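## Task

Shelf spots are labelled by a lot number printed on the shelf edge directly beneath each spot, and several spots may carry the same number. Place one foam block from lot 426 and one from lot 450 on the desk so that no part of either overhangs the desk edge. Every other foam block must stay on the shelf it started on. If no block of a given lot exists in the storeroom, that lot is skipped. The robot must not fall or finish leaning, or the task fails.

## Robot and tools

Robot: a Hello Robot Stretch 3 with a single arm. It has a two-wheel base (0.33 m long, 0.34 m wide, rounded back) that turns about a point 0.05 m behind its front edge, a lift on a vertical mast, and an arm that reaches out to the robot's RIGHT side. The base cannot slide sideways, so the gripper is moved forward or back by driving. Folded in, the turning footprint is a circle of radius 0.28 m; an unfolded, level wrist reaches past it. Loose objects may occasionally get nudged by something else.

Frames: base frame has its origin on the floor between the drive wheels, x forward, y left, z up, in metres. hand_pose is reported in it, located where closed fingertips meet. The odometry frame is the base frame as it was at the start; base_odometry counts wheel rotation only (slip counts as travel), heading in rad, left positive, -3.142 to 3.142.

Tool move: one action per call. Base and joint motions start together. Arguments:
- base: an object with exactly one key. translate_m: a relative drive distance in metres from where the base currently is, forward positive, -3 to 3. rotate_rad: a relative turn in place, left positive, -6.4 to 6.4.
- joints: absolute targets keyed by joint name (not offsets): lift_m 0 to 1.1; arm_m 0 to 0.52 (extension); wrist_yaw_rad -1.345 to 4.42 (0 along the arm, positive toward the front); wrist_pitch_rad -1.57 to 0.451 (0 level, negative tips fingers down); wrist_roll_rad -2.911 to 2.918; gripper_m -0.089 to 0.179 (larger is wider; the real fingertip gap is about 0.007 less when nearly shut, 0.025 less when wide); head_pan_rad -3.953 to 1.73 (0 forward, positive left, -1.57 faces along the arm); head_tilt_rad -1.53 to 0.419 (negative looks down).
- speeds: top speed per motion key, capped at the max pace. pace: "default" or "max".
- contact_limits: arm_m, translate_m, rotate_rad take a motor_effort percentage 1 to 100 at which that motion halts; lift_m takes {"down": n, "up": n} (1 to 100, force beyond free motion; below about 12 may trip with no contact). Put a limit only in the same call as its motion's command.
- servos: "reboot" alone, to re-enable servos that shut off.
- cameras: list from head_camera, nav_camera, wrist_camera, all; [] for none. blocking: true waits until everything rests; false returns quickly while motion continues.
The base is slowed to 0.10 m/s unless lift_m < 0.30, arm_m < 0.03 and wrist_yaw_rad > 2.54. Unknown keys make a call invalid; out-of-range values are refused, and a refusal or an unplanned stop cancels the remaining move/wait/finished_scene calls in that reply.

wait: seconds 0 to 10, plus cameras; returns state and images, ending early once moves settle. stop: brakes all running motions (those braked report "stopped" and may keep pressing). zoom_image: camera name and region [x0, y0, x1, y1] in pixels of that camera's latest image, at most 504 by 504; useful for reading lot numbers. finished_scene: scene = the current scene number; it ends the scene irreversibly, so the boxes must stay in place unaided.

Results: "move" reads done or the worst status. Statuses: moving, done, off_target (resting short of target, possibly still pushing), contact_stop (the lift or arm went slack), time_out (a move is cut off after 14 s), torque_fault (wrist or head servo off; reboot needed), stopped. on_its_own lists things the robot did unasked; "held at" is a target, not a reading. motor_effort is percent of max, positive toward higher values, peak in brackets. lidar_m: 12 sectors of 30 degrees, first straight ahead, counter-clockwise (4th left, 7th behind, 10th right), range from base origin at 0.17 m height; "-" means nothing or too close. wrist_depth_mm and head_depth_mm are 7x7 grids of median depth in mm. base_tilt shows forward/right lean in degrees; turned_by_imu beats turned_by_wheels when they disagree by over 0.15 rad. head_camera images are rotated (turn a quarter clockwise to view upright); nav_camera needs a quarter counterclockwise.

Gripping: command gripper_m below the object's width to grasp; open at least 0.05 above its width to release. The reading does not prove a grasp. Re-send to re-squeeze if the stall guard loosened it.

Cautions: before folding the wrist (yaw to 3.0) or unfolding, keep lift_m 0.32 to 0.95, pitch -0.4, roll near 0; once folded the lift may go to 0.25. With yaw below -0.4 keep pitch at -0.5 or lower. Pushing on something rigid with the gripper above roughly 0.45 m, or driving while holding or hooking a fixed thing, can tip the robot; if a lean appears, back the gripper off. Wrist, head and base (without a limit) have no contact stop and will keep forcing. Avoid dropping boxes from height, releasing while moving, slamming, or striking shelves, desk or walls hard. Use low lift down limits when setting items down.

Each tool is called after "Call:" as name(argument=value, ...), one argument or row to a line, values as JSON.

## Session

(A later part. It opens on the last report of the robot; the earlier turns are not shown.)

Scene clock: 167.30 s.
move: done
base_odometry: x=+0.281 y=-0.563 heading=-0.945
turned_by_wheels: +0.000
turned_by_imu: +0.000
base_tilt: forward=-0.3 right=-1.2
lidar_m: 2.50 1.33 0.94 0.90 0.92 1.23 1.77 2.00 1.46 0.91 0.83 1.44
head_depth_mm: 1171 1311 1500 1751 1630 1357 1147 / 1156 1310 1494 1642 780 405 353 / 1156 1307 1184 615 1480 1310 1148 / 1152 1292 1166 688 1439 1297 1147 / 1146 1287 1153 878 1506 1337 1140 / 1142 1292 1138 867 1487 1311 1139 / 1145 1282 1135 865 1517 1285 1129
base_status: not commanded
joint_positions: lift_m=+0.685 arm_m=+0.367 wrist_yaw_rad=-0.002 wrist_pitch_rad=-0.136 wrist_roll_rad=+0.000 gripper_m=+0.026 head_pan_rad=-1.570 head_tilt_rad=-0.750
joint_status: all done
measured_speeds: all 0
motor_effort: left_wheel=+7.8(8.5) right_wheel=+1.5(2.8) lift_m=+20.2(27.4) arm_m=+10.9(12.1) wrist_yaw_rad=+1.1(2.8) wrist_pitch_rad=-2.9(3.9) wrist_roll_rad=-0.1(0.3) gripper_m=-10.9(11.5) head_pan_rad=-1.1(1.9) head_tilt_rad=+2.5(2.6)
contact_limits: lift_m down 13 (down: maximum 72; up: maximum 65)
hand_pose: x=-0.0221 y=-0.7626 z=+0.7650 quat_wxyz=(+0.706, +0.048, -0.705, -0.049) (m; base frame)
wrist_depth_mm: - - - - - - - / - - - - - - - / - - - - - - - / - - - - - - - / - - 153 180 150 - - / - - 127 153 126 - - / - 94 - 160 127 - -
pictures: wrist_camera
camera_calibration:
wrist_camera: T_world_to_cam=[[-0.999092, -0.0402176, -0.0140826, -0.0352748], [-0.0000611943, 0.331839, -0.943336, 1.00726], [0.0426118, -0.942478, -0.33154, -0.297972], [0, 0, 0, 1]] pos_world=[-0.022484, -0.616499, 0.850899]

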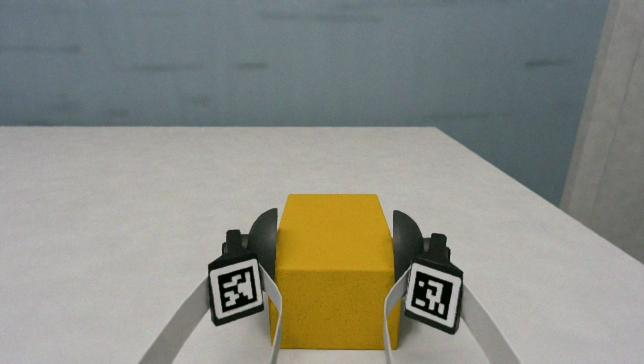

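Call:
move(
  joints={"lift_m": 0.693},
  cameras=[],
)

Call:
move(
  joints={"gripper_m": 0.17},
  cameras=[],
)

Call:
move(
  joints={"arm_m": 0.0, "head_pan_rad": 0.5, "head_tilt_rad": -0.3},
  speeds={"arm_m": 0.35},
  cameras=["wrist_camera", "nav_camera"],
)

Call:
move(
  joints={"wrist_yaw_rad": 3.0, "wrist_pitch_rad": -0.4, "gripper_m": 0.04},
  pace="max",
  cameras=[],
)

Call:
move(
  joints={"lift_m": 0.28},
  pace="max",
  cameras=[],
)

Call:
move(
  base={"translate_m": 2.06},
  pace="max",
  cameras=[],
)

Call:
move(
  base={"rotate_rad": 1.571},
  joints={"head_pan_rad": 0.0},
  pace="max",
  cameras=["nav_camera"],
)

Scene clock: 189.03 s.
move: done
base_odometry: x=+0.281 y=-0.563 heading=-0.945
turned_by_wheels: +0.000
turned_by_imu: +0.000
base_tilt: forward=-0.4 right=-1.1
lidar_m: 2.50 1.33 0.94 0.90 0.92 1.22 1.76 2.01 1.45 0.91 0.83 1.43
head_depth_mm: 1166 1318 1492 1761 1637 1359 1141 / 1158 1308 1505 1629 538 397 346 / 1159 1299 1175 605 1485 1313 1153 / 1155 1300 1166 688 1435 1304 1146 / 1153 1296 1156 875 1500 1320 1140 / 1139 1285 1139 867 1489 1319 1138 / 1141 1285 1131 860 1523 1282 1133
base_status: not commanded
joint_positions: lift_m=+0.693 arm_m=+0.367 wrist_yaw_rad=-0.002 wrist_pitch_rad=-0.159 wrist_roll_rad=+0.000 gripper_m=+0.026 head_pan_rad=-1.570 head_tilt_rad=-0.750
joint_status: all done
measured_speeds: all 0
motor_effort: left_wheel=+7.7(8.2) right_wheel=+1.5(2.9) lift_m=+27.0(30.9) arm_m=+9.6(9.7) wrist_yaw_rad=+1.9(2.4) wrist_pitch_rad=+1.3(3.0) wrist_roll_rad=+0.0(0.3) gripper_m=-10.8(11.5) head_pan_rad=-1.4(1.6) head_tilt_rad=+1.5(2.3)
hand_pose: x=-0.0221 y=-0.7611 z=+0.7673 quat_wxyz=(+0.705, +0.056, -0.705, -0.057) (m; base frame)
wrist_depth_mm: - - - - - - - / - - - - - - - / - - - - - - - / - - - - - - - / - - 153 170 151 - - / - - 128 154 126 - - / - - - 162 159 - -
pictures: none
No camera images: "cameras" was empty.

Scene clock: 191.03 s.
move: done
base_odometry: x=+0.281 y=-0.563 heading=-0.945
turned_by_wheels: +0.000
turned_by_imu: +0.000
base_tilt: forward=-0.3 right=-1.1
lidar_m: 2.51 1.33 0.95 0.90 0.93 1.23 1.77 2.00 1.46 0.90 0.83 1.43
head_depth_mm: 1171 1312 1508 1749 1629 1358 1147 / 1165 1312 1496 1641 537 397 346 / 1159 1296 1178 602 1473 1316 1152 / 1151 1289 1169 688 1434 1291 1152 / 1149 1289 1158 848 1502 1325 1142 / 1144 1281 1140 867 1494 1317 1141 / 1139 1285 1128 861 1521 1283 1133
base_status: not commanded
joint_positions: lift_m=+0.693 arm_m=+0.367 wrist_yaw_rad=-0.002 wrist_pitch_rad=-0.164 wrist_roll_rad=+0.000 gripper_m=+0.170 head_pan_rad=-1.570 head_tilt_rad=-0.750
joint_status: all done
measured_speeds: all 0
motor_effort: left_wheel=+7.7(8.2) right_wheel=+1.9(2.8) lift_m=+26.4(27.0) arm_m=+8.0(9.4) wrist_yaw_rad=+1.2(3.0) wrist_pitch_rad=+2.2(2.2) wrist_roll_rad=+0.2(0.3) gripper_m=+0.7(83.7) head_pan_rad=-1.3(1.6) head_tilt_rad=+1.2(3.2)
hand_pose: x=-0.0221 y=-0.7609 z=+0.7662 quat_wxyz=(+0.705, +0.057, -0.704, -0.059) (m; base frame)
wrist_depth_mm: - - - - - - - / - - - - - - - / - - - - - - - / - - - - - - - / - 143 - 177 - - - / - 124 - 154 154 - - / - - - 163 - - 106
pictures: none
No camera images: "cameras" was empty.

Scene clock: 194.57 s.
move: done
base_odometry: x=+0.281 y=-0.563 heading=-0.945
turned_by_wheels: +0.000
turned_by_imu: +0.000
base_tilt: forward=-0.3 right=-1.0
lidar_m: 2.50 1.33 0.94 0.90 0.92 1.22 1.77 2.00 1.45 0.91 0.83 1.44
head_depth_mm: 2100 2180 2279 2389 2458 2037 1568 / 2192 2293 2381 2465 2567 2033 1576 / 2319 2419 2519 2612 2684 2013 1552 / 2443 2531 2660 2746 2807 1993 1557 / 1489 1533 1612 1706 1781 1821 1522 / 1249 1303 1367 1412 1471 1567 1511 / 1097 1127 1174 1216 1266 1313 1383
base_status: not commanded
joint_positions: lift_m=+0.693 arm_m=+0.001 wrist_yaw_rad=-0.002 wrist_pitch_rad=-0.165 wrist_roll_rad=+0.000 gripper_m=+0.170 head_pan_rad=+0.502 head_tilt_rad=-0.300
joint_status: all done
measured_speeds: all 0
motor_effort: left_wheel=+7.6(8.1) right_wheel=+2.2(3.3) lift_m=+28.0(29.9) arm_m=-12.3(13.9) wrist_yaw_rad=+2.1(3.0) wrist_pitch_rad=+2.2(2.3) wrist_roll_rad=-0.1(0.3) gripper_m=+0.4(1.2) head_pan_rad=-3.1(6.0) head_tilt_rad=-2.7(8.6)
hand_pose: x=-0.0221 y=-0.3944 z=+0.7660 quat_wxyz=(+0.705, +0.058, -0.704, -0.059) (m; base frame)
wrist_depth_mm: - - - - - - - / - - - - - - - / - - - - - - - / - - - - - - - / - 155 - - - - - / 117 141 - - - - - / 116 - - - - - 106
pictures: nav_camera (sideways), wrist_camera
camera_calibration:
nav_camera: T_world_to_cam=[[0.228363, 0.144671, 0.962767, -1.2115], [0.493289, -0.869758, 0.0136891, 0.0293414], [0.839355, 0.471796, -0.269985, 0.299517], [0, 0, 0, 1]] pos_world=[0.0107863, 0.0594769, 1.24685]
wrist_camera: T_world_to_cam=[[-0.999092, -0.0397661, -0.0153103, -0.0193335], [0.0000420882, 0.358377, -0.933577, 0.888968], [0.0426115, -0.932729, -0.35805, 0.0734693], [0, 0, 0, 1]] pos_world=[-0.022484, -0.250828, 0.85593]

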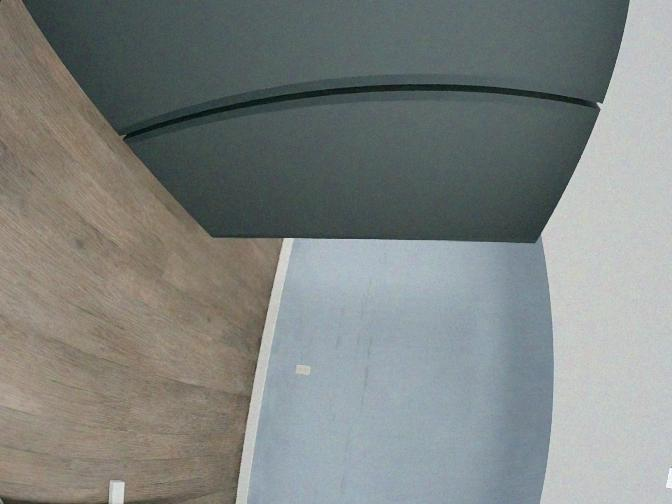

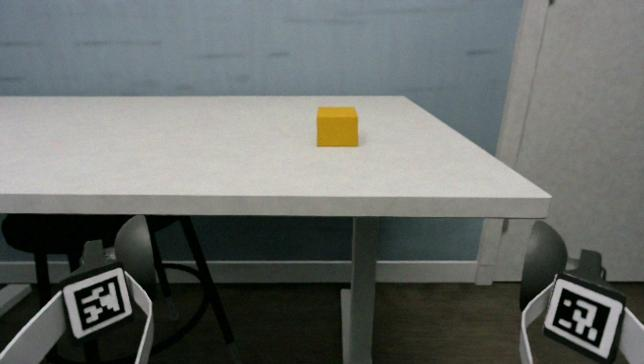

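Scene clock: 196.40 s.
move: done
base_odometry: x=+0.281 y=-0.563 heading=-0.945
turned_by_wheels: +0.000
turned_by_imu: +0.000
base_tilt: forward=-0.2 right=-1.1
lidar_m: 2.50 1.33 0.95 0.90 0.92 1.23 1.77 2.00 1.45 0.91 0.83 1.43
head_depth_mm: 2106 2182 2267 2373 2443 2040 1558 / 2191 2274 2402 2479 2567 2040 1549 / 2291 2394 2512 2620 2683 2020 1541 / 2429 2531 2640 2738 2802 2003 1541 / 1501 1546 1621 1710 1803 1814 1526 / 1254 1306 1361 1417 1479 1568 1516 / 1095 1133 1170 1214 1261 1321 1371
base_status: not commanded
joint_positions: lift_m=+0.693 arm_m=+0.001 wrist_yaw_rad=+2.997 wrist_pitch_rad=-0.412 wrist_roll_rad=+0.000 gripper_m=+0.040 head_pan_rad=+0.500 head_tilt_rad=-0.300
joint_status: all done
measured_speeds: all 0
motor_effort: left_wheel=+7.4(7.9) right_wheel=+2.4(2.6) lift_m=+26.8(28.5) arm_m=-11.7(12.9) wrist_yaw_rad=+2.1(5.1) wrist_pitch_rad=+1.7(3.3) wrist_roll_rad=+0.0(0.3) gripper_m=+0.1(82.0) head_pan_rad=-3.4(3.7) head_tilt_rad=-2.8(4.2)
hand_pose: x=+0.0112 y=+0.0773 z=+0.7071 quat_wxyz=(+0.195, +0.700, +0.094, +0.680) (m; base frame)
wrist_depth_mm: - 136 - - - 946 - / - 147 - - - - - / - 161 - - - - - / - 185 - - - - - / - - 202 - - - - / - - 127 969 129 981 985 / 897 905 260 865 847 845 849
pictures: none
No camera images: "cameras" was empty.

Scene clock: 199.93 s.
move: done
base_odometry: x=+0.281 y=-0.563 heading=-0.945
turned_by_wheels: +0.000
turned_by_imu: +0.000
base_tilt: forward=-0.3 right=-1.2
lidar_m: 2.51 1.33 0.95 0.90 0.92 1.23 1.77 2.00 1.45 0.90 0.83 1.44
head_depth_mm: 2115 2205 2277 2343 2456 2034 1559 / 2202 2282 2372 2499 2541 2044 1553 / 2332 2391 2473 2614 2699 2013 1542 / 2401 2516 2620 2734 2815 1991 1539 / 1512 1542 1624 1704 1804 1825 1530 / 1255 1308 1357 1423 1480 1557 1511 / 1095 1129 1172 1217 1266 1325 1379
base_status: not commanded
joint_positions: lift_m=+0.280 arm_m=+0.001 wrist_yaw_rad=+2.997 wrist_pitch_rad=-0.414 wrist_roll_rad=+0.000 gripper_m=+0.040 head_pan_rad=+0.500 head_tilt_rad=-0.300
joint_status: all done
measured_speeds: all 0
motor_effort: left_wheel=+7.2(8.0) right_wheel=+2.5(2.6) lift_m=+24.1(26.6) arm_m=-5.9(11.6) wrist_yaw_rad=+1.8(3.3) wrist_pitch_rad=+2.1(2.2) wrist_roll_rad=+0.1(0.3) gripper_m=+0.2(0.9) head_pan_rad=-3.2(3.8) head_tilt_rad=-3.0(4.0)
hand_pose: x=+0.0111 y=+0.0770 z=+0.2936 quat_wxyz=(+0.195, +0.700, +0.095, +0.680) (m; base frame)
wrist_depth_mm: - 137 - - - 936 - / - 148 - - - - - / 893 162 822 908 888 871 865 / 733 186 665 718 706 699 698 / 600 575 203 572 568 586 581 / 513 507 127 300 129 494 496 / 439 282 259 271 424 431 430
pictures: none
No camera images: "cameras" was empty.

Scene clock: 208.23 s.
move: done
base_odometry: x=+1.487 y=-2.233 heading=-0.945
turned_by_wheels: +0.000
turned_by_imu: +0.001
base_tilt: forward=-0.3 right=-1.3
lidar_m: 0.47 0.48 0.64 1.59 1.19 1.34 3.33 1.26 1.24 1.30 0.69 0.49
head_depth_mm: 365 378 393 409 427 446 467 / 380 395 412 430 450 471 495 / 398 415 433 452 474 499 526 / 418 436 457 478 502 530 559 / 440 460 482 507 535 567 600 / 464 487 512 540 571 605 644 / 489 516 544 576 613 650 699
base_status: done
joint_positions: lift_m=+0.280 arm_m=+0.001 wrist_yaw_rad=+2.998 wrist_pitch_rad=-0.414 wrist_roll_rad=+0.000 gripper_m=+0.040 head_pan_rad=+0.500 head_tilt_rad=-0.301
joint_status: not commanded
measured_speeds: all 0
motor_effort: left_wheel=+2.8(16.2) right_wheel=-0.2(10.8) lift_m=+26.5(29.9) arm_m=+6.7(6.7) wrist_yaw_rad=+2.1(3.6) wrist_pitch_rad=+2.2(2.2) wrist_roll_rad=-0.1(0.3) gripper_m=+0.3(0.9) head_pan_rad=-2.4(3.5) head_tilt_rad=+1.1(3.3)
hand_pose: x=+0.0110 y=+0.0770 z=+0.2936 quat_wxyz=(+0.195, +0.700, +0.095, +0.680) (m; base frame)
wrist_depth_mm: - 137 - - - - - / - 148 - - - - - / 882 162 858 902 889 - - / 732 186 660 710 715 688 - / 607 577 202 573 566 581 555 / 513 510 127 299 129 495 492 / 434 280 258 269 425 432 432
pictures: none
No camera images: "cameras" was empty.

Scene clock: 210.37 s.
move: done
base_odometry: x=+1.487 y=-2.233 heading=+0.625
turned_by_wheels: +1.571
turned_by_imu: +1.540
base_tilt: forward=-0.2 right=-1.4
lidar_m: 1.49 1.13 1.31 3.11 1.97 1.24 1.31 0.71 0.49 0.47 0.48 0.63
head_depth_mm: 1094 1089 1077 1071 1068 1057 1050 / 1514 1488 1473 1462 1441 1432 1406 / 2130 2181 2292 2272 2276 1942 1544 / 2112 2225 2318 2445 2552 1996 1548 / 2105 2205 2313 2443 2535 1975 1527 / 2098 2176 2289 2420 2513 1967 1527 / 2069 2163 2256 2388 2482 1959 1520
base_status: done
joint_positions: lift_m=+0.280 arm_m=+0.001 wrist_yaw_rad=+2.998 wrist_pitch_rad=-0.414 wrist_roll_rad=+0.000 gripper_m=+0.040 head_pan_rad=-0.003 head_tilt_rad=-0.301
joint_status: all done
measured_speeds: all 0
motor_effort: left_wheel=-6.0(14.8) right_wheel=+9.0(14.1) lift_m=+24.2(26.5) arm_m=-0.2(7.8) wrist_yaw_rad=+2.3(2.9) wrist_pitch_rad=+2.1(2.2) wrist_roll_rad=+0.1(0.3) gripper_m=-0.1(0.8) head_pan_rad=+3.6(5.0) head_tilt_rad=+3.0(3.4)
hand_pose: x=+0.0110 y=+0.0770 z=+0.2936 quat_wxyz=(+0.195, +0.700, +0.095, +0.680) (m; base frame)
wrist_depth_mm: - 137 - - - - - / - 148 - - - - - / 894 161 869 911 900 892 869 / 737 186 672 710 708 694 699 / 601 581 203 568 565 582 570 / 512 504 126 298 129 494 497 / 433 281 259 268 428 432 428
pictures: nav_camera (sideways)
camera_calibration:
nav_camera: T_world_to_cam=[[0.270926, 0.0161064, 0.962465, -1.21129], [0.0109144, -0.999847, 0.0136596, 0.032373], [0.962538, 0.006804, -0.271061, 0.300161], [0, 0, 0, 1]] pos_world=[0.0389001, 0.0498352, 1.24674]

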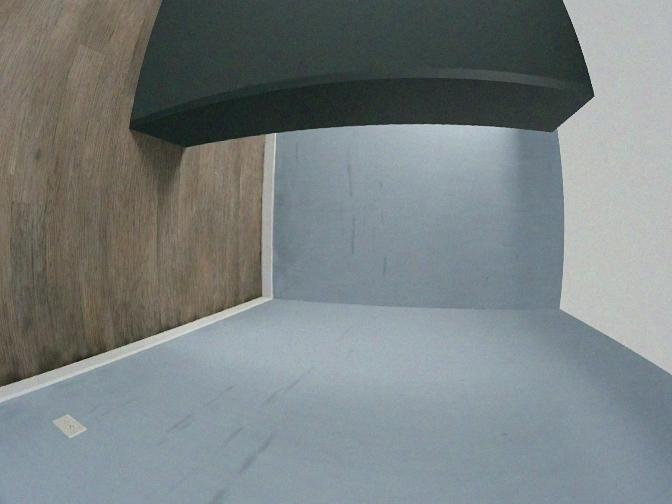

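Call:
move(
  base={"translate_m": 1.88},
  joints={"head_pan_rad": -1.57, "head_tilt_rad": -0.68},
  pace="max",
  cameras=[],
)

Call:
move(
  base={"rotate_rad": -1.571},
  pace="max",
  cameras=[],
)

Call:
move(
  base={"translate_m": -1.0},
  pace="max",
  cameras=["nav_camera","head_camera"],
)

Call:
move(
  base={"translate_m": -0.9},
  pace="max",
  cameras=["head_camera","nav_camera"],
)

Scene clock: 227.20 s.
move: done
base_odometry: x=+3.011 y=-1.133 heading=+0.625
turned_by_wheels: +0.000
turned_by_imu: +0.002
base_tilt: forward=-0.3 right=-1.4
lidar_m: 0.58 0.59 0.78 1.87 0.79 0.88 1.80 0.55 0.38 0.36 0.37 0.48
head_depth_mm: 285 309 350 404 476 581 745 / 284 306 347 399 472 575 734 / 285 304 344 396 468 567 721 / - 302 342 393 462 561 711 / - 301 340 390 458 554 701 / - 299 337 387 453 548 691 / - 297 335 383 449 542 680
base_status: done
joint_positions: lift_m=+0.280 arm_m=+0.001 wrist_yaw_rad=+2.998 wrist_pitch_rad=-0.414 wrist_roll_rad=+0.000 gripper_m=+0.040 head_pan_rad=-1.570 head_tilt_rad=-0.680
joint_status: all done
measured_speeds: all 0
motor_effort: left_wheel=+3.5(10.2) right_wheel=+2.8(17.3) lift_m=+26.6(29.9) arm_m=-8.8(12.9) wrist_yaw_rad=+0.9(3.5) wrist_pitch_rad=+2.2(2.3) wrist_roll_rad=+0.0(0.4) gripper_m=+0.5(0.8) head_pan_rad=+3.2(5.0) head_tilt_rad=+3.1(8.6)
hand_pose: x=+0.0110 y=+0.0770 z=+0.2936 quat_wxyz=(+0.195, +0.700, +0.095, +0.680) (m; base frame)
wrist_depth_mm: - 137 - - - - - / - 147 - - - 964 - / - 162 859 920 886 834 - / 707 186 661 720 713 698 - / 605 575 202 568 560 581 571 / 511 505 127 301 129 498 494 / 436 279 258 269 424 432 432
pictures: none
No camera images: "cameras" was empty.

Scene clock: 229.33 s.
move: done
base_odometry: x=+3.011 y=-1.133 heading=-0.945
turned_by_wheels: -1.571
turned_by_imu: -1.541
base_tilt: forward=-0.3 right=-1.2
lidar_m: 0.36 0.37 0.49 0.58 0.60 0.79 1.99 0.79 0.90 1.63 0.53 0.38
head_depth_mm: 2659 2831 2987 2229 1731 1415 1204 / 2674 2928 3094 2192 1714 1413 1192 / 2630 2941 3040 2191 1705 1402 1186 / 2659 2934 3027 2163 1690 1387 1184 / 2594 2905 3007 2155 1682 1385 1177 / 1942 1961 1996 1967 1622 1374 1173 / 1192 1205 1209 1227 1240 1247 1139
base_status: done
joint_positions: lift_m=+0.280 arm_m=+0.001 wrist_yaw_rad=+2.998 wrist_pitch_rad=-0.414 wrist_roll_rad=+0.000 gripper_m=+0.040 head_pan_rad=-1.570 head_tilt_rad=-0.680
joint_status: not commanded
measured_speeds: all 0
motor_effort: left_wheel=+5.7(14.9) right_wheel=-9.0(14.4) lift_m=+23.4(27.2) arm_m=-12.2(13.2) wrist_yaw_rad=+2.5(2.9) wrist_pitch_rad=+2.1(2.2) wrist_roll_rad=+0.0(0.3) gripper_m=+0.1(0.8) head_pan_rad=+2.9(4.0) head_tilt_rad=+1.9(3.4)
hand_pose: x=+0.0110 y=+0.0770 z=+0.2936 quat_wxyz=(+0.195, +0.700, +0.095, +0.680) (m; base frame)
wrist_depth_mm: 521 137 544 - - - - / - 148 - - - - - / - 160 170 - - - - / - 182 189 678 714 - - / 595 582 202 571 567 584 - / 512 509 127 300 129 499 - / 430 281 257 271 420 430 421
pictures: none
No camera images: "cameras" was empty.

Scene clock: 234.03 s.
move: done
base_odometry: x=+2.426 y=-0.322 heading=-0.945
turned_by_wheels: +0.000
turned_by_imu: -0.001
base_tilt: forward=-0.3 right=-1.1
lidar_m: 1.35 0.80 0.57 0.54 0.56 0.74 1.86 0.71 0.74 0.92 0.55 1.42
head_depth_mm: 754 842 743 575 1025 855 1130 / 751 835 735 569 1014 848 1123 / 747 829 723 564 1010 847 1118 / 746 828 719 559 1002 841 1115 / 743 825 709 554 989 836 1105 / 743 822 698 547 987 832 1103 / 736 819 691 541 933 828 1034
base_status: done
joint_positions: lift_m=+0.280 arm_m=+0.001 wrist_yaw_rad=+2.998 wrist_pitch_rad=-0.414 wrist_roll_rad=+0.000 gripper_m=+0.040 head_pan_rad=-1.570 head_tilt_rad=-0.680
joint_status: not commanded
measured_speeds: all 0
motor_effort: left_wheel=-0.4(13.7) right_wheel=-8.0(15.6) lift_m=+26.7(29.9) arm_m=-10.0(12.7) wrist_yaw_rad=+2.4(2.9) wrist_pitch_rad=+2.1(2.2) wrist_roll_rad=+0.2(0.5) gripper_m=+0.1(0.9) head_pan_rad=+2.6(3.4) head_tilt_rad=+0.3(2.5)
hand_pose: x=+0.0110 y=+0.0770 z=+0.2936 quat_wxyz=(+0.195, +0.700, +0.095, +0.680) (m; base frame)
wrist_depth_mm: 489 137 525 537 - - - / 535 148 157 - - - - / - 161 170 - - - - / - 179 189 692 680 703 697 / 606 582 202 566 561 579 577 / 512 506 127 301 129 494 498 / 436 280 258 270 423 433 431
pictures: head_camera (sideways), nav_camera (sideways)
camera_calibration:
head_camera: T_world_to_cam=[[-0.0468417, 0.586146, -0.80885, 1.06802], [0.9975, -0.0154438, -0.0689583, 0.0832739], [-0.0529113, -0.810058, -0.583958, 0.715885], [0, 0, 0, 1]] pos_world=[0.00484051, -0.0448209, 1.28766]
nav_camera: T_world_to_cam=[[0.0176487, -0.607554, 0.794082, -0.990188], [-0.999785, -0.0193769, 0.00739525, 0.0466998], [0.0108938, -0.794042, -0.607766, 0.744095], [0, 0, 0, 1]] pos_world=[0.0560593, -0.00984558, 1.23818]

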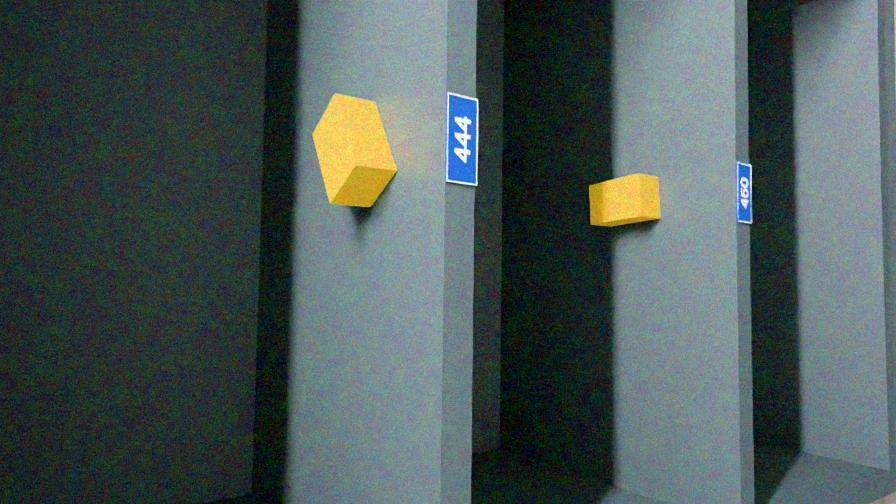

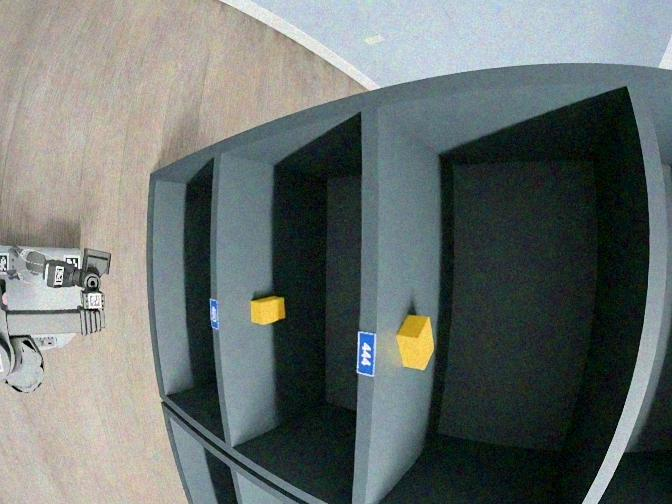

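Scene clock: 238.37 s.
move: done
base_odometry: x=+1.899 y=+0.407 heading=-0.945
turned_by_wheels: +0.000
turned_by_imu: -0.001
base_tilt: forward=-0.4 right=-1.4
lidar_m: 2.24 0.75 0.53 0.51 0.52 0.69 1.74 0.77 0.79 0.95 0.56 1.29
head_depth_mm: 786 875 747 604 1021 881 1132 / 783 873 662 598 1017 878 1126 / 776 868 680 592 975 869 1111 / 776 863 718 585 1000 864 1119 / 773 857 713 579 996 859 1106 / 768 859 702 573 987 856 1102 / 754 823 692 739 866 827 1025
base_status: done
joint_positions: lift_m=+0.280 arm_m=+0.001 wrist_yaw_rad=+2.998 wrist_pitch_rad=-0.414 wrist_roll_rad=+0.000 gripper_m=+0.040 head_pan_rad=-1.570 head_tilt_rad=-0.680
joint_status: not commanded
measured_speeds: all 0
motor_effort: left_wheel=+0.0(14.1) right_wheel=-10.8(15.0) lift_m=+27.9(28.0) arm_m=-9.0(10.8) wrist_yaw_rad=+1.8(3.1) wrist_pitch_rad=+2.1(2.3) wrist_roll_rad=+0.1(0.3) gripper_m=+0.4(1.0) head_pan_rad=+1.8(2.7) head_tilt_rad=-1.1(1.7)
hand_pose: x=+0.0110 y=+0.0770 z=+0.2936 quat_wxyz=(+0.195, +0.700, +0.095, +0.680) (m; base frame)
wrist_depth_mm: 461 137 493 511 528 541 - / 501 147 522 541 - - - / 540 161 170 - - - - / - 181 187 - 677 667 680 / 584 559 202 580 561 582 579 / 516 504 127 300 129 495 493 / 437 280 258 270 424 430 432
pictures: head_camera (sideways), nav_camera (sideways)
camera_calibration:
head_camera: T_world_to_cam=[[-0.0468417, 0.586146, -0.80885, 1.06802], [0.9975, -0.0154438, -0.0689583, 0.0832739], [-0.0529113, -0.810058, -0.583958, 0.715885], [0, 0, 0, 1]] pos_world=[0.00484051, -0.0448209, 1.28766]
nav_camera: T_world_to_cam=[[0.0176487, -0.607554, 0.794082, -0.990188], [-0.999785, -0.0193769, 0.00739525, 0.0466998], [0.0108938, -0.794042, -0.607766, 0.744095], [0, 0, 0, 1]] pos_world=[0.0560593, -0.00984558, 1.23818]

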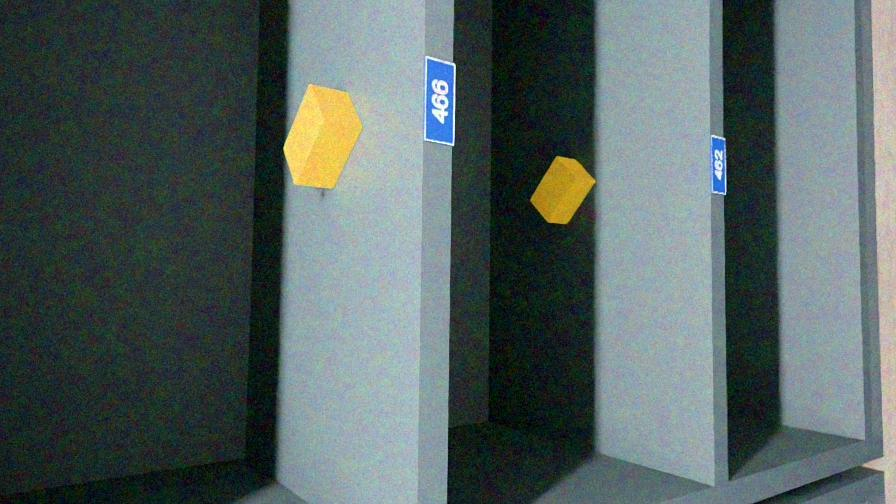

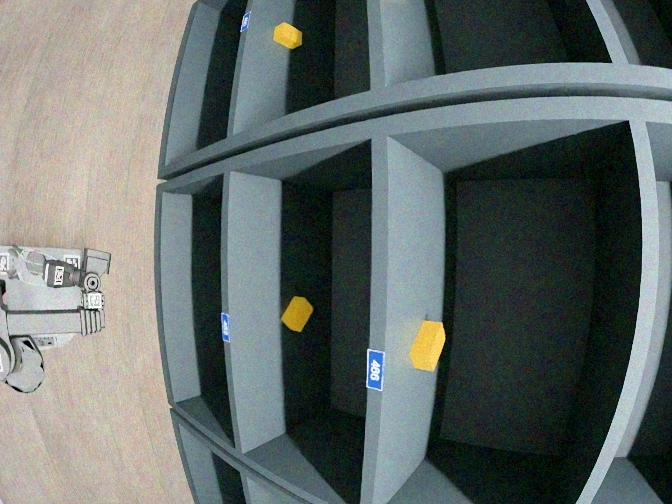

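Call:
move(
  base={"translate_m": -0.8},
  pace="max",
  cameras=["head_camera"],
)

Scene clock: 247.63 s.
move: done
base_odometry: x=+1.430 y=+1.056 heading=-0.945
turned_by_wheels: +0.000
turned_by_imu: +0.000
base_tilt: forward=-0.3 right=-1.2
lidar_m: 2.05 0.71 0.50 0.48 0.49 0.65 1.63 0.90 0.99 0.54 0.54 1.17
head_depth_mm: 812 901 702 1173 1022 1236 1151 / 807 901 736 1167 984 1229 1148 / 806 896 728 1150 1011 1222 1136 / 800 892 719 1143 998 1220 1138 / 798 886 711 1022 995 885 1117 / 588 593 601 609 735 866 1097 / 417 465 534 604 727 863 1119
base_status: done
joint_positions: lift_m=+0.280 arm_m=+0.001 wrist_yaw_rad=+2.998 wrist_pitch_rad=-0.414 wrist_roll_rad=+0.000 gripper_m=+0.040 head_pan_rad=-1.570 head_tilt_rad=-0.680
joint_status: not commanded
measured_speeds: all 0
motor_effort: left_wheel=-4.6(14.1) right_wheel=-3.1(15.7) lift_m=+27.7(29.5) arm_m=-5.9(8.0) wrist_yaw_rad=+1.6(2.8) wrist_pitch_rad=+2.1(2.2) wrist_roll_rad=+0.2(0.3) gripper_m=+0.4(1.3) head_pan_rad=+1.1(2.0) head_tilt_rad=-3.2(4.3)
hand_pose: x=+0.0110 y=+0.0770 z=+0.2936 quat_wxyz=(+0.195, +0.700, +0.095, +0.680) (m; base frame)
wrist_depth_mm: 433 137 467 484 495 519 535 / 477 147 498 526 535 - - / 515 162 195 - - - - / 545 181 187 - - 673 670 / 579 561 201 573 565 576 582 / 509 510 126 301 129 494 493 / 433 281 257 269 427 433 430
pictures: head_camera (sideways)
camera_calibration:
head_camera: T_world_to_cam=[[-0.0468417, 0.586146, -0.80885, 1.06802], [0.9975, -0.0154438, -0.0689583, 0.0832739], [-0.0529113, -0.810058, -0.583958, 0.715885], [0, 0, 0, 1]] pos_world=[0.00484051, -0.0448209, 1.28766]

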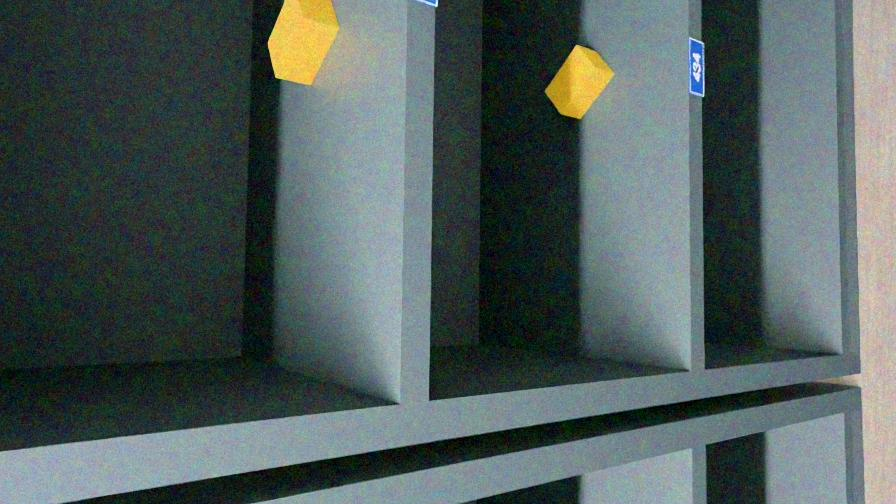

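Call:
move(
  base={"translate_m": -0.2},
  pace="max",
  cameras=["head_camera"],
)

Call:
zoom_image(
  camera="head_camera",
  region=[380, 90, 480, 200],
)

Scene clock: 255.60 s.
move: done
base_odometry: x=+1.313 y=+1.218 heading=-0.945
turned_by_wheels: +0.000
turned_by_imu: -0.001
base_tilt: forward=-0.3 right=-1.1
lidar_m: 2.14 0.70 0.49 0.47 0.48 0.64 1.51 0.80 0.75 0.99 0.62 1.35
head_depth_mm: 820 910 747 1161 1023 1146 1156 / 816 902 737 1166 1015 1240 1148 / 810 904 692 1155 976 1224 1143 / 808 899 714 1146 977 1215 1142 / 802 890 710 1143 992 1208 1127 / 802 894 699 1125 986 1206 1123 / 797 885 689 979 955 933 1099
base_status: done
joint_positions: lift_m=+0.280 arm_m=+0.001 wrist_yaw_rad=+2.998 wrist_pitch_rad=-0.414 wrist_roll_rad=+0.000 gripper_m=+0.040 head_pan_rad=-1.570 head_tilt_rad=-0.680
joint_status: not commanded
measured_speeds: all 0
motor_effort: left_wheel=+2.2(13.9) right_wheel=-7.1(16.8) lift_m=+23.9(29.6) arm_m=-3.8(5.6) wrist_yaw_rad=+2.1(2.9) wrist_pitch_rad=+2.2(2.2) wrist_roll_rad=+0.1(0.3) gripper_m=+0.2(0.8) head_pan_rad=+0.2(0.9) head_tilt_rad=-5.3(6.1)
hand_pose: x=+0.0110 y=+0.0770 z=+0.2936 quat_wxyz=(+0.195, +0.700, +0.096, +0.680) (m; base frame)
wrist_depth_mm: 427 137 456 472 496 509 533 / 466 148 496 516 538 548 - / 506 162 197 - - - - / 537 179 188 - - 642 664 / 583 557 201 574 570 579 576 / 511 507 127 299 129 497 496 / 435 281 257 270 425 432 429
pictures: head_camera (sideways)
camera_calibration:
head_camera: T_world_to_cam=[[-0.0468417, 0.586146, -0.80885, 1.06802], [0.9975, -0.0154438, -0.0689583, 0.0832739], [-0.0529113, -0.810058, -0.583958, 0.715885], [0, 0, 0, 1]] pos_world=[0.00484051, -0.0448209, 1.28766]

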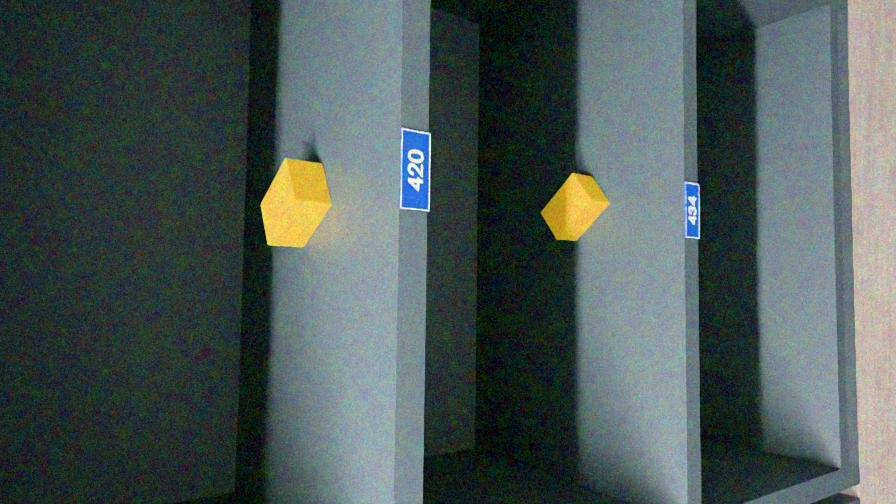

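Scaled by 4.582 from the camera's 896x504 image, which has a finer 1280x720 frame.

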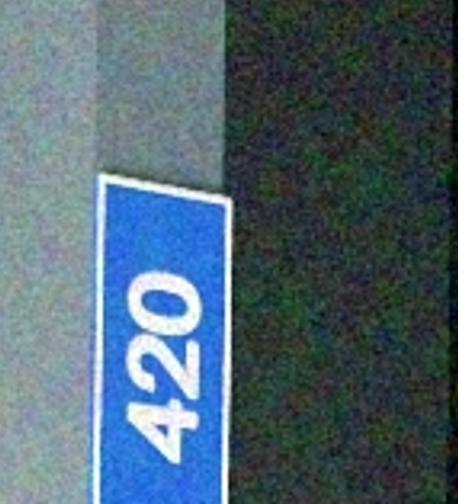

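Call:
move(
  base={"rotate_rad": 0.035},
  cameras=[],
)

Call:
move(
  base={"translate_m": 1.82},
  pace="max",
  cameras=["head_camera"],
)

Call:
zoom_image(
  camera="head_camera",
  region=[660, 180, 760, 300],
)

Call:
move(
  joints={"lift_m": 0.515},
  pace="max",
  cameras=[],
)

Call:
move(
  joints={"wrist_yaw_rad": 0.0, "gripper_m": 0.179},
  pace="max",
  cameras=[],
)

Call:
move(
  joints={"wrist_pitch_rad": -0.15, "arm_m": 0.04},
  cameras=["wrist_camera","head_camera"],
)

Scene clock: 285.63 s.
move: done
base_odometry: x=+1.313 y=+1.218 heading=-0.910
turned_by_wheels: +0.035
turned_by_imu: +0.034
base_tilt: forward=-0.3 right=-1.1
lidar_m: 1.86 0.67 0.49 0.47 0.49 0.66 1.51 0.77 0.75 0.99 0.62 1.36
head_depth_mm: 807 903 746 1160 1017 1206 1149 / 810 898 735 1164 1011 1230 1143 / 807 896 689 1150 972 1221 1145 / 808 900 716 1145 1000 1213 1131 / 807 900 706 1137 993 1211 1131 / 807 896 699 1137 984 1206 1125 / 798 869 690 891 921 916 1100
base_status: done
joint_positions: lift_m=+0.280 arm_m=+0.001 wrist_yaw_rad=+2.998 wrist_pitch_rad=-0.414 wrist_roll_rad=+0.000 gripper_m=+0.040 head_pan_rad=-1.570 head_tilt_rad=-0.680
joint_status: not commanded
measured_speeds: all 0
motor_effort: left_wheel=-9.3(10.0) right_wheel=+9.3(9.4) lift_m=+25.3(25.8) arm_m=-2.4(3.3) wrist_yaw_rad=+1.6(2.8) wrist_pitch_rad=+2.1(2.2) wrist_roll_rad=-0.1(0.3) gripper_m=+0.2(0.6) head_pan_rad=+0.0(0.9) head_tilt_rad=-5.4(6.2)
hand_pose: x=+0.0110 y=+0.0770 z=+0.2936 quat_wxyz=(+0.195, +0.700, +0.096, +0.680) (m; base frame)
wrist_depth_mm: 436 137 461 472 490 503 518 / 481 148 497 518 528 541 541 / 518 162 196 - - - - / - 178 188 - - 647 663 / 578 563 202 576 561 587 578 / 509 508 127 299 129 492 494 / 434 281 259 270 428 431 432
pictures: none
No camera images: "cameras" was empty.

Scene clock: 293.13 s.
move: done
base_odometry: x=+2.429 y=-0.220 heading=-0.910
turned_by_wheels: +0.000
turned_by_imu: +0.002
base_tilt: forward=-0.3 right=-1.1
lidar_m: 1.42 0.68 0.50 0.48 0.49 0.67 1.85 0.75 0.71 0.98 0.65 1.49
head_depth_mm: 801 893 743 1095 1021 907 1127 / 801 890 738 1153 1018 900 1142 / 800 892 653 1154 1004 891 1135 / 799 889 649 1144 966 887 1133 / 803 889 706 1132 992 1216 1132 / 799 888 699 1128 989 1199 1116 / 799 877 689 1075 981 1055 1116
base_status: done
joint_positions: lift_m=+0.280 arm_m=+0.001 wrist_yaw_rad=+2.998 wrist_pitch_rad=-0.414 wrist_roll_rad=+0.000 gripper_m=+0.040 head_pan_rad=-1.570 head_tilt_rad=-0.680
joint_status: not commanded
measured_speeds: all 0
motor_effort: left_wheel=+0.4(11.3) right_wheel=+7.6(17.0) lift_m=+26.9(27.9) arm_m=+0.1(3.2) wrist_yaw_rad=+1.5(2.8) wrist_pitch_rad=+2.1(2.3) wrist_roll_rad=+0.0(0.3) gripper_m=+0.6(1.0) head_pan_rad=-1.1(2.0) head_tilt_rad=-3.3(6.0)
hand_pose: x=+0.0110 y=+0.0770 z=+0.2936 quat_wxyz=(+0.195, +0.700, +0.096, +0.680) (m; base frame)
wrist_depth_mm: 447 137 468 484 492 507 521 / 486 147 506 526 536 541 - / 527 162 193 - - - - / - 178 187 - - 643 672 / 583 567 203 574 562 588 580 / 508 511 127 298 129 499 499 / 435 280 259 270 423 437 427
pictures: head_camera (sideways)
camera_calibration:
head_camera: T_world_to_cam=[[-0.0468067, 0.586842, -0.808347, 1.06732], [0.997502, -0.0154048, -0.0689431, 0.0832491], [-0.0529112, -0.809555, -0.584655, 0.716749], [0, 0, 0, 1]] pos_world=[0.00484062, -0.0448173, 1.28755]

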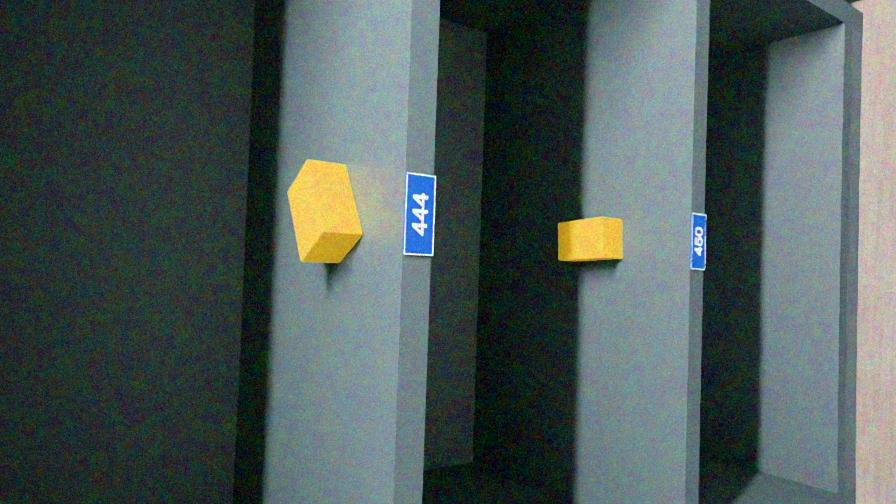

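Scaled by 4.200 from the camera's 896x504 image, which has a finer 1280x720 frame.

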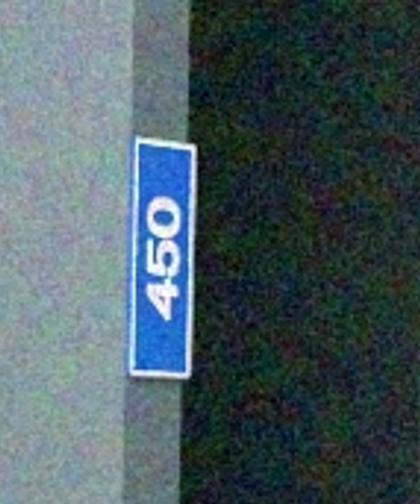

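Scene clock: 295.50 s.
move: done
base_odometry: x=+2.429 y=-0.220 heading=-0.910
turned_by_wheels: +0.000
turned_by_imu: +0.000
base_tilt: forward=-0.3 right=-1.2
lidar_m: 1.43 0.68 0.50 0.48 0.49 0.68 1.85 0.75 0.70 0.98 0.65 1.48
head_depth_mm: 801 889 742 1093 1024 909 1124 / 803 892 734 1157 1012 900 1137 / 800 893 651 1155 1005 897 1137 / 799 889 650 1145 969 886 1135 / 802 890 710 1140 993 1215 1127 / 799 889 698 1128 985 1204 1117 / 800 880 689 1072 979 1050 1117
base_status: not commanded
joint_positions: lift_m=+0.515 arm_m=+0.001 wrist_yaw_rad=+2.998 wrist_pitch_rad=-0.414 wrist_roll_rad=+0.000 gripper_m=+0.040 head_pan_rad=-1.570 head_tilt_rad=-0.680
joint_status: all done
measured_speeds: all 0
motor_effort: left_wheel=+0.2(0.7) right_wheel=+7.7(8.5) lift_m=+26.5(33.6) arm_m=+0.7(1.1) wrist_yaw_rad=+2.1(3.0) wrist_pitch_rad=+2.2(2.3) wrist_roll_rad=+0.0(0.3) gripper_m=+0.2(0.9) head_pan_rad=-1.5(2.1) head_tilt_rad=-2.3(3.6)
hand_pose: x=+0.0110 y=+0.0770 z=+0.5285 quat_wxyz=(+0.195, +0.700, +0.096, +0.680) (m; base frame)
wrist_depth_mm: 447 137 471 484 494 511 524 / 485 147 510 527 530 539 - / 519 161 193 - - - - / - 179 187 - - - - / - - 200 151 153 - - / - - 127 742 127 766 770 / 698 710 261 686 658 676 677
pictures: none
No camera images: "cameras" was empty.

Scene clock: 297.43 s.
move: done
base_odometry: x=+2.429 y=-0.220 heading=-0.910
turned_by_wheels: +0.000
turned_by_imu: +0.000
base_tilt: forward=-0.4 right=-1.2
lidar_m: 1.43 0.68 0.50 0.48 0.50 0.67 1.86 0.75 0.70 0.98 0.65 1.49
head_depth_mm: 801 891 744 1101 1023 902 1130 / 800 892 733 1156 1012 901 1146 / 799 889 652 1156 1004 897 1129 / 803 888 651 1150 972 890 1132 / 799 891 707 1138 993 1206 1125 / 799 890 698 1132 985 1205 1122 / 797 879 689 1067 976 1058 1116
base_status: not commanded
joint_positions: lift_m=+0.515 arm_m=+0.001 wrist_yaw_rad=+0.003 wrist_pitch_rad=-0.414 wrist_roll_rad=+0.000 gripper_m=+0.179 head_pan_rad=-1.570 head_tilt_rad=-0.680
joint_status: all done
measured_speeds: all 0
motor_effort: left_wheel=+0.7(0.7) right_wheel=+8.0(8.6) lift_m=+23.2(26.5) arm_m=+1.6(1.9) wrist_yaw_rad=-1.9(9.2) wrist_pitch_rad=+2.1(2.3) wrist_roll_rad=-0.3(0.3) gripper_m=+0.5(85.8) head_pan_rad=-2.1(2.5) head_tilt_rad=-1.7(3.7)
hand_pose: x=-0.0208 y=-0.3704 z=+0.5285 quat_wxyz=(+0.693, +0.147, -0.691, -0.145) (m; base frame)
wrist_depth_mm: - - - - - - - / - 311 328 321 319 313 312 / 315 312 308 302 297 297 290 / - - - - - - - / - 148 - - - - - / - 139 - - - - - / 118 - - - - - 105
pictures: none
No camera images: "cameras" was empty.

Scene clock: 298.77 s.
move: done
base_odometry: x=+2.429 y=-0.220 heading=-0.910
turned_by_wheels: +0.000
turned_by_imu: +0.000
base_tilt: forward=-0.2 right=-1.1
lidar_m: 1.42 0.68 0.50 0.48 0.49 0.68 1.85 0.75 0.70 0.98 0.65 1.48
head_depth_mm: 799 892 743 1101 1026 909 1131 / 802 889 734 1157 1014 899 1141 / 797 889 652 1152 1008 893 1125 / 802 889 651 1145 965 889 615 / 798 889 708 1134 993 883 1122 / 801 889 698 1129 986 1197 1122 / 800 879 690 1072 977 1052 1118
base_status: not commanded
joint_positions: lift_m=+0.515 arm_m=+0.040 wrist_yaw_rad=+0.003 wrist_pitch_rad=-0.173 wrist_roll_rad=+0.000 gripper_m=+0.179 head_pan_rad=-1.570 head_tilt_rad=-0.680
joint_status: all done
measured_speeds: all 0
motor_effort: left_wheel=+0.4(1.0) right_wheel=+8.1(8.5) lift_m=+25.3(25.6) arm_m=+12.2(14.7) wrist_yaw_rad=-3.0(4.9) wrist_pitch_rad=+3.9(6.2) wrist_roll_rad=+0.0(0.3) gripper_m=+0.7(1.1) head_pan_rad=-1.9(2.6) head_tilt_rad=-2.4(2.4)
hand_pose: x=-0.0208 y=-0.4332 z=+0.5858 quat_wxyz=(+0.705, +0.063, -0.704, -0.060) (m; base frame)
wrist_depth_mm: - - - - - - 594 / - - - - - - 645 / - - - - - - - / - - - - - - - / 295 285 285 285 295 280 279 / - 140 - - - - - / - 745 - - - - 105
pictures: head_camera (sideways), wrist_camera
camera_calibration:
head_camera: T_world_to_cam=[[-0.0468067, 0.586842, -0.808347, 1.06732], [0.997502, -0.0154048, -0.0689431, 0.0832491], [-0.0529112, -0.809555, -0.584655, 0.716749], [0, 0, 0, 1]] pos_world=[0.00484062, -0.0448173, 1.28755]
wrist_camera: T_world_to_cam=[[-0.998865, -0.0449818, -0.0156775, -0.0244148], [-0.00190497, 0.366569, -0.930389, 0.736332], [0.0475974, -0.929303, -0.366239, -0.0208971], [0, 0, 0, 1]] pos_world=[-0.0219897, -0.290435, 0.677039]

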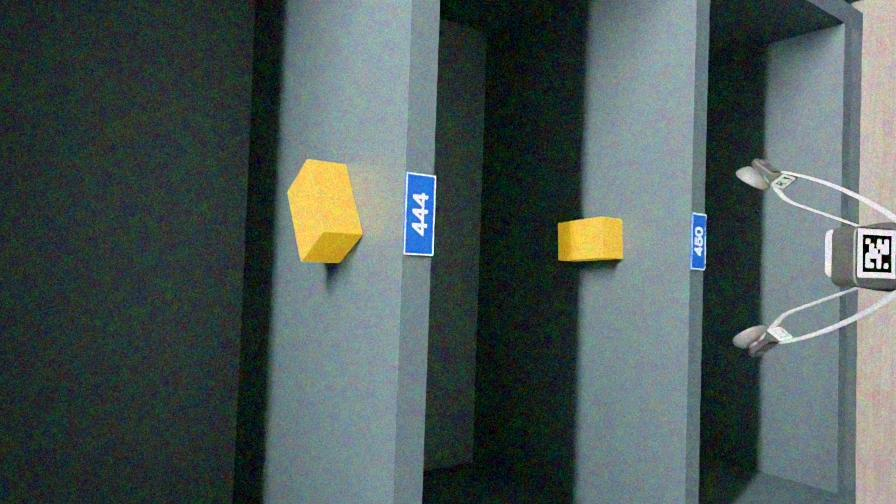

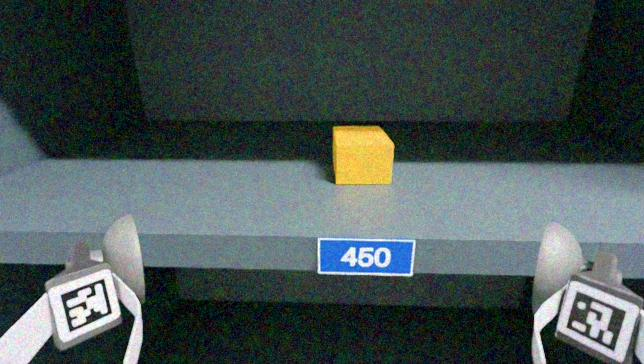

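Call:
move(
  base={"translate_m": -0.025},
  joints={"arm_m": 0.282, "lift_m": 0.507},
  contact_limits={"arm_m": 30},
  cameras=["wrist_camera"],
)

Call:
move(
  joints={"gripper_m": 0.025},
  cameras=[],
)

Call:
move(
  joints={"lift_m": 0.56},
  cameras=["wrist_camera"],
)

Scene clock: 313.87 s.
move: done
base_odometry: x=+2.414 y=-0.200 heading=-0.911
turned_by_wheels: +0.000
turned_by_imu: +0.000
base_tilt: forward=-0.2 right=-1.2
lidar_m: 1.45 0.68 0.50 0.48 0.49 0.68 1.86 0.75 0.69 0.98 0.66 1.51
head_depth_mm: 801 891 744 1040 1021 906 1129 / 801 890 736 1161 1018 897 1144 / 802 889 687 1149 1006 639 566 / 798 887 642 1143 971 668 1131 / 802 890 706 1137 992 1205 1124 / 800 892 697 1126 988 1205 1127 / 799 882 690 1118 979 1125 1119
base_status: done
joint_positions: lift_m=+0.507 arm_m=+0.282 wrist_yaw_rad=+0.003 wrist_pitch_rad=-0.173 wrist_roll_rad=+0.000 gripper_m=+0.179 head_pan_rad=-1.570 head_tilt_rad=-0.680
joint_status: all done
measured_speeds: all 0
motor_effort: left_wheel=-8.7(11.4) right_wheel=-3.6(8.4) lift_m=+28.0(32.1) arm_m=+11.8(14.5) wrist_yaw_rad=-3.0(4.5) wrist_pitch_rad=+3.7(3.9) wrist_roll_rad=+0.0(0.3) gripper_m=+0.5(1.0) head_pan_rad=-3.1(3.5) head_tilt_rad=-0.4(1.4)
contact_limits: arm_m 30 (drawing in: default 31, maximum 55; extending or still: default 39, maximum 69)
hand_pose: x=-0.0208 y=-0.6753 z=+0.5779 quat_wxyz=(+0.705, +0.062, -0.704, -0.060) (m; base frame)
wrist_depth_mm: - - - - - 396 399 / - - - - - - - / - - - - - - - / - - - - - - - / 268 251 264 166 263 262 262 / 118 192 207 140 190 207 205 / 160 171 170 146 159 163 107
pictures: wrist_camera
camera_calibration:
wrist_camera: T_world_to_cam=[[-0.998879, -0.0446753, -0.0156337, -0.0352918], [-0.0017974, 0.365866, -0.930666, 0.817411], [0.0472976, -0.929595, -0.365536, -0.24935], [0, 0, 0, 1]] pos_world=[-0.0219894, -0.532434, 0.669038]

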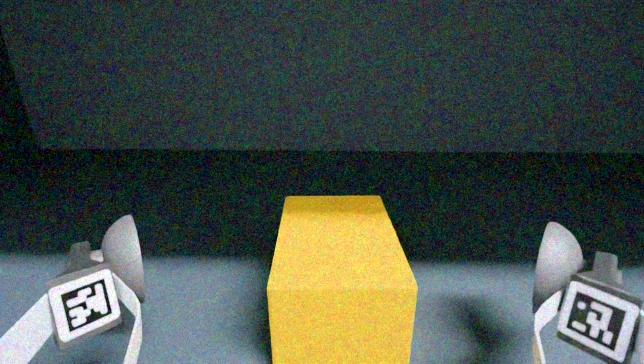

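Scene clock: 315.93 s.
move: done
base_odometry: x=+2.414 y=-0.200 heading=-0.911
turned_by_wheels: +0.000
turned_by_imu: +0.000
base_tilt: forward=-0.3 right=-1.2
lidar_m: 1.45 0.68 0.50 0.48 0.49 0.67 1.86 0.75 0.69 0.98 0.66 1.51
head_depth_mm: 801 894 744 1040 1027 904 1126 / 801 889 733 1152 1011 900 1142 / 802 890 688 1158 1006 641 565 / 799 889 642 1143 942 668 1131 / 799 889 706 1134 994 1213 1127 / 799 889 697 1132 982 1205 1121 / 797 878 689 1117 981 1126 1121
base_status: not commanded
joint_positions: lift_m=+0.507 arm_m=+0.282 wrist_yaw_rad=+0.003 wrist_pitch_rad=-0.173 wrist_roll_rad=+0.000 gripper_m=+0.026 head_pan_rad=-1.570 head_tilt_rad=-0.680
joint_status: all done
measured_speeds: all 0
motor_effort: left_wheel=-8.9(9.2) right_wheel=-3.5(4.2) lift_m=+25.3(28.4) arm_m=+7.8(12.0) wrist_yaw_rad=-2.2(4.1) wrist_pitch_rad=+3.7(3.9) wrist_roll_rad=-0.1(0.3) gripper_m=-12.0(84.5) head_pan_rad=-3.2(3.7) head_tilt_rad=+1.1(1.7)
contact_limits: arm_m 30 (drawing in: default 31, maximum 55; extending or still: default 39, maximum 69)
hand_pose: x=-0.0208 y=-0.6753 z=+0.5779 quat_wxyz=(+0.705, +0.062, -0.704, -0.060) (m; base frame)
wrist_depth_mm: - - - - - 397 398 / - - - - - - - / - - - - - - - / - - - - - - - / 265 266 251 165 159 263 262 / 208 217 128 140 128 206 206 / 172 165 165 146 149 170 169
pictures: none
No camera images: "cameras" was empty.

Scene clock: 317.23 s.
move: done
base_odometry: x=+2.414 y=-0.200 heading=-0.911
turned_by_wheels: +0.000
turned_by_imu: +0.000
base_tilt: forward=-0.3 right=-1.1
lidar_m: 1.45 0.68 0.50 0.48 0.49 0.67 1.85 0.75 0.69 0.98 0.66 1.51
head_depth_mm: 802 891 743 1037 1026 904 1125 / 801 895 734 1153 1012 879 1124 / 803 888 688 1154 1008 602 1112 / 798 890 643 1137 901 635 1131 / 799 890 705 1132 992 1211 1125 / 799 884 699 1126 984 1207 1129 / 797 880 689 1115 977 1124 1114
base_status: not commanded
joint_positions: lift_m=+0.560 arm_m=+0.282 wrist_yaw_rad=+0.003 wrist_pitch_rad=-0.173 wrist_roll_rad=+0.000 gripper_m=+0.026 head_pan_rad=-1.570 head_tilt_rad=-0.680
joint_status: all done
measured_speeds: all 0
motor_effort: left_wheel=-8.2(9.2) right_wheel=-3.3(4.5) lift_m=+27.9(32.3) arm_m=+4.9(8.0) wrist_yaw_rad=-2.1(4.1) wrist_pitch_rad=+3.8(3.8) wrist_roll_rad=-0.1(0.3) gripper_m=-11.2(12.3) head_pan_rad=-3.2(3.7) head_tilt_rad=+0.8(2.1)
contact_limits: arm_m 30 (drawing in: default 31, maximum 55; extending or still: default 39, maximum 69)
hand_pose: x=-0.0208 y=-0.6753 z=+0.6310 quat_wxyz=(+0.705, +0.062, -0.704, -0.060) (m; base frame)
wrist_depth_mm: - - - - - 397 401 / - - - - - - - / - - - - - - - / - - - - - - - / - - 153 166 151 - - / 289 289 128 141 130 288 289 / 239 222 222 146 149 237 237
pictures: wrist_camera
camera_calibration:
wrist_camera: T_world_to_cam=[[-0.998879, -0.0446753, -0.0156337, -0.0344617], [-0.0017974, 0.365866, -0.930666, 0.866829], [0.0472976, -0.929595, -0.365536, -0.22994], [0, 0, 0, 1]] pos_world=[-0.0219894, -0.532434, 0.722138]

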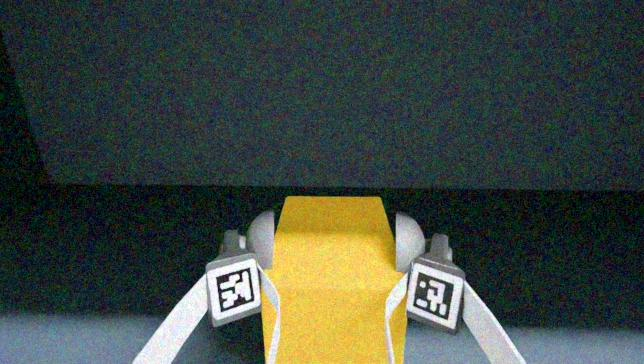

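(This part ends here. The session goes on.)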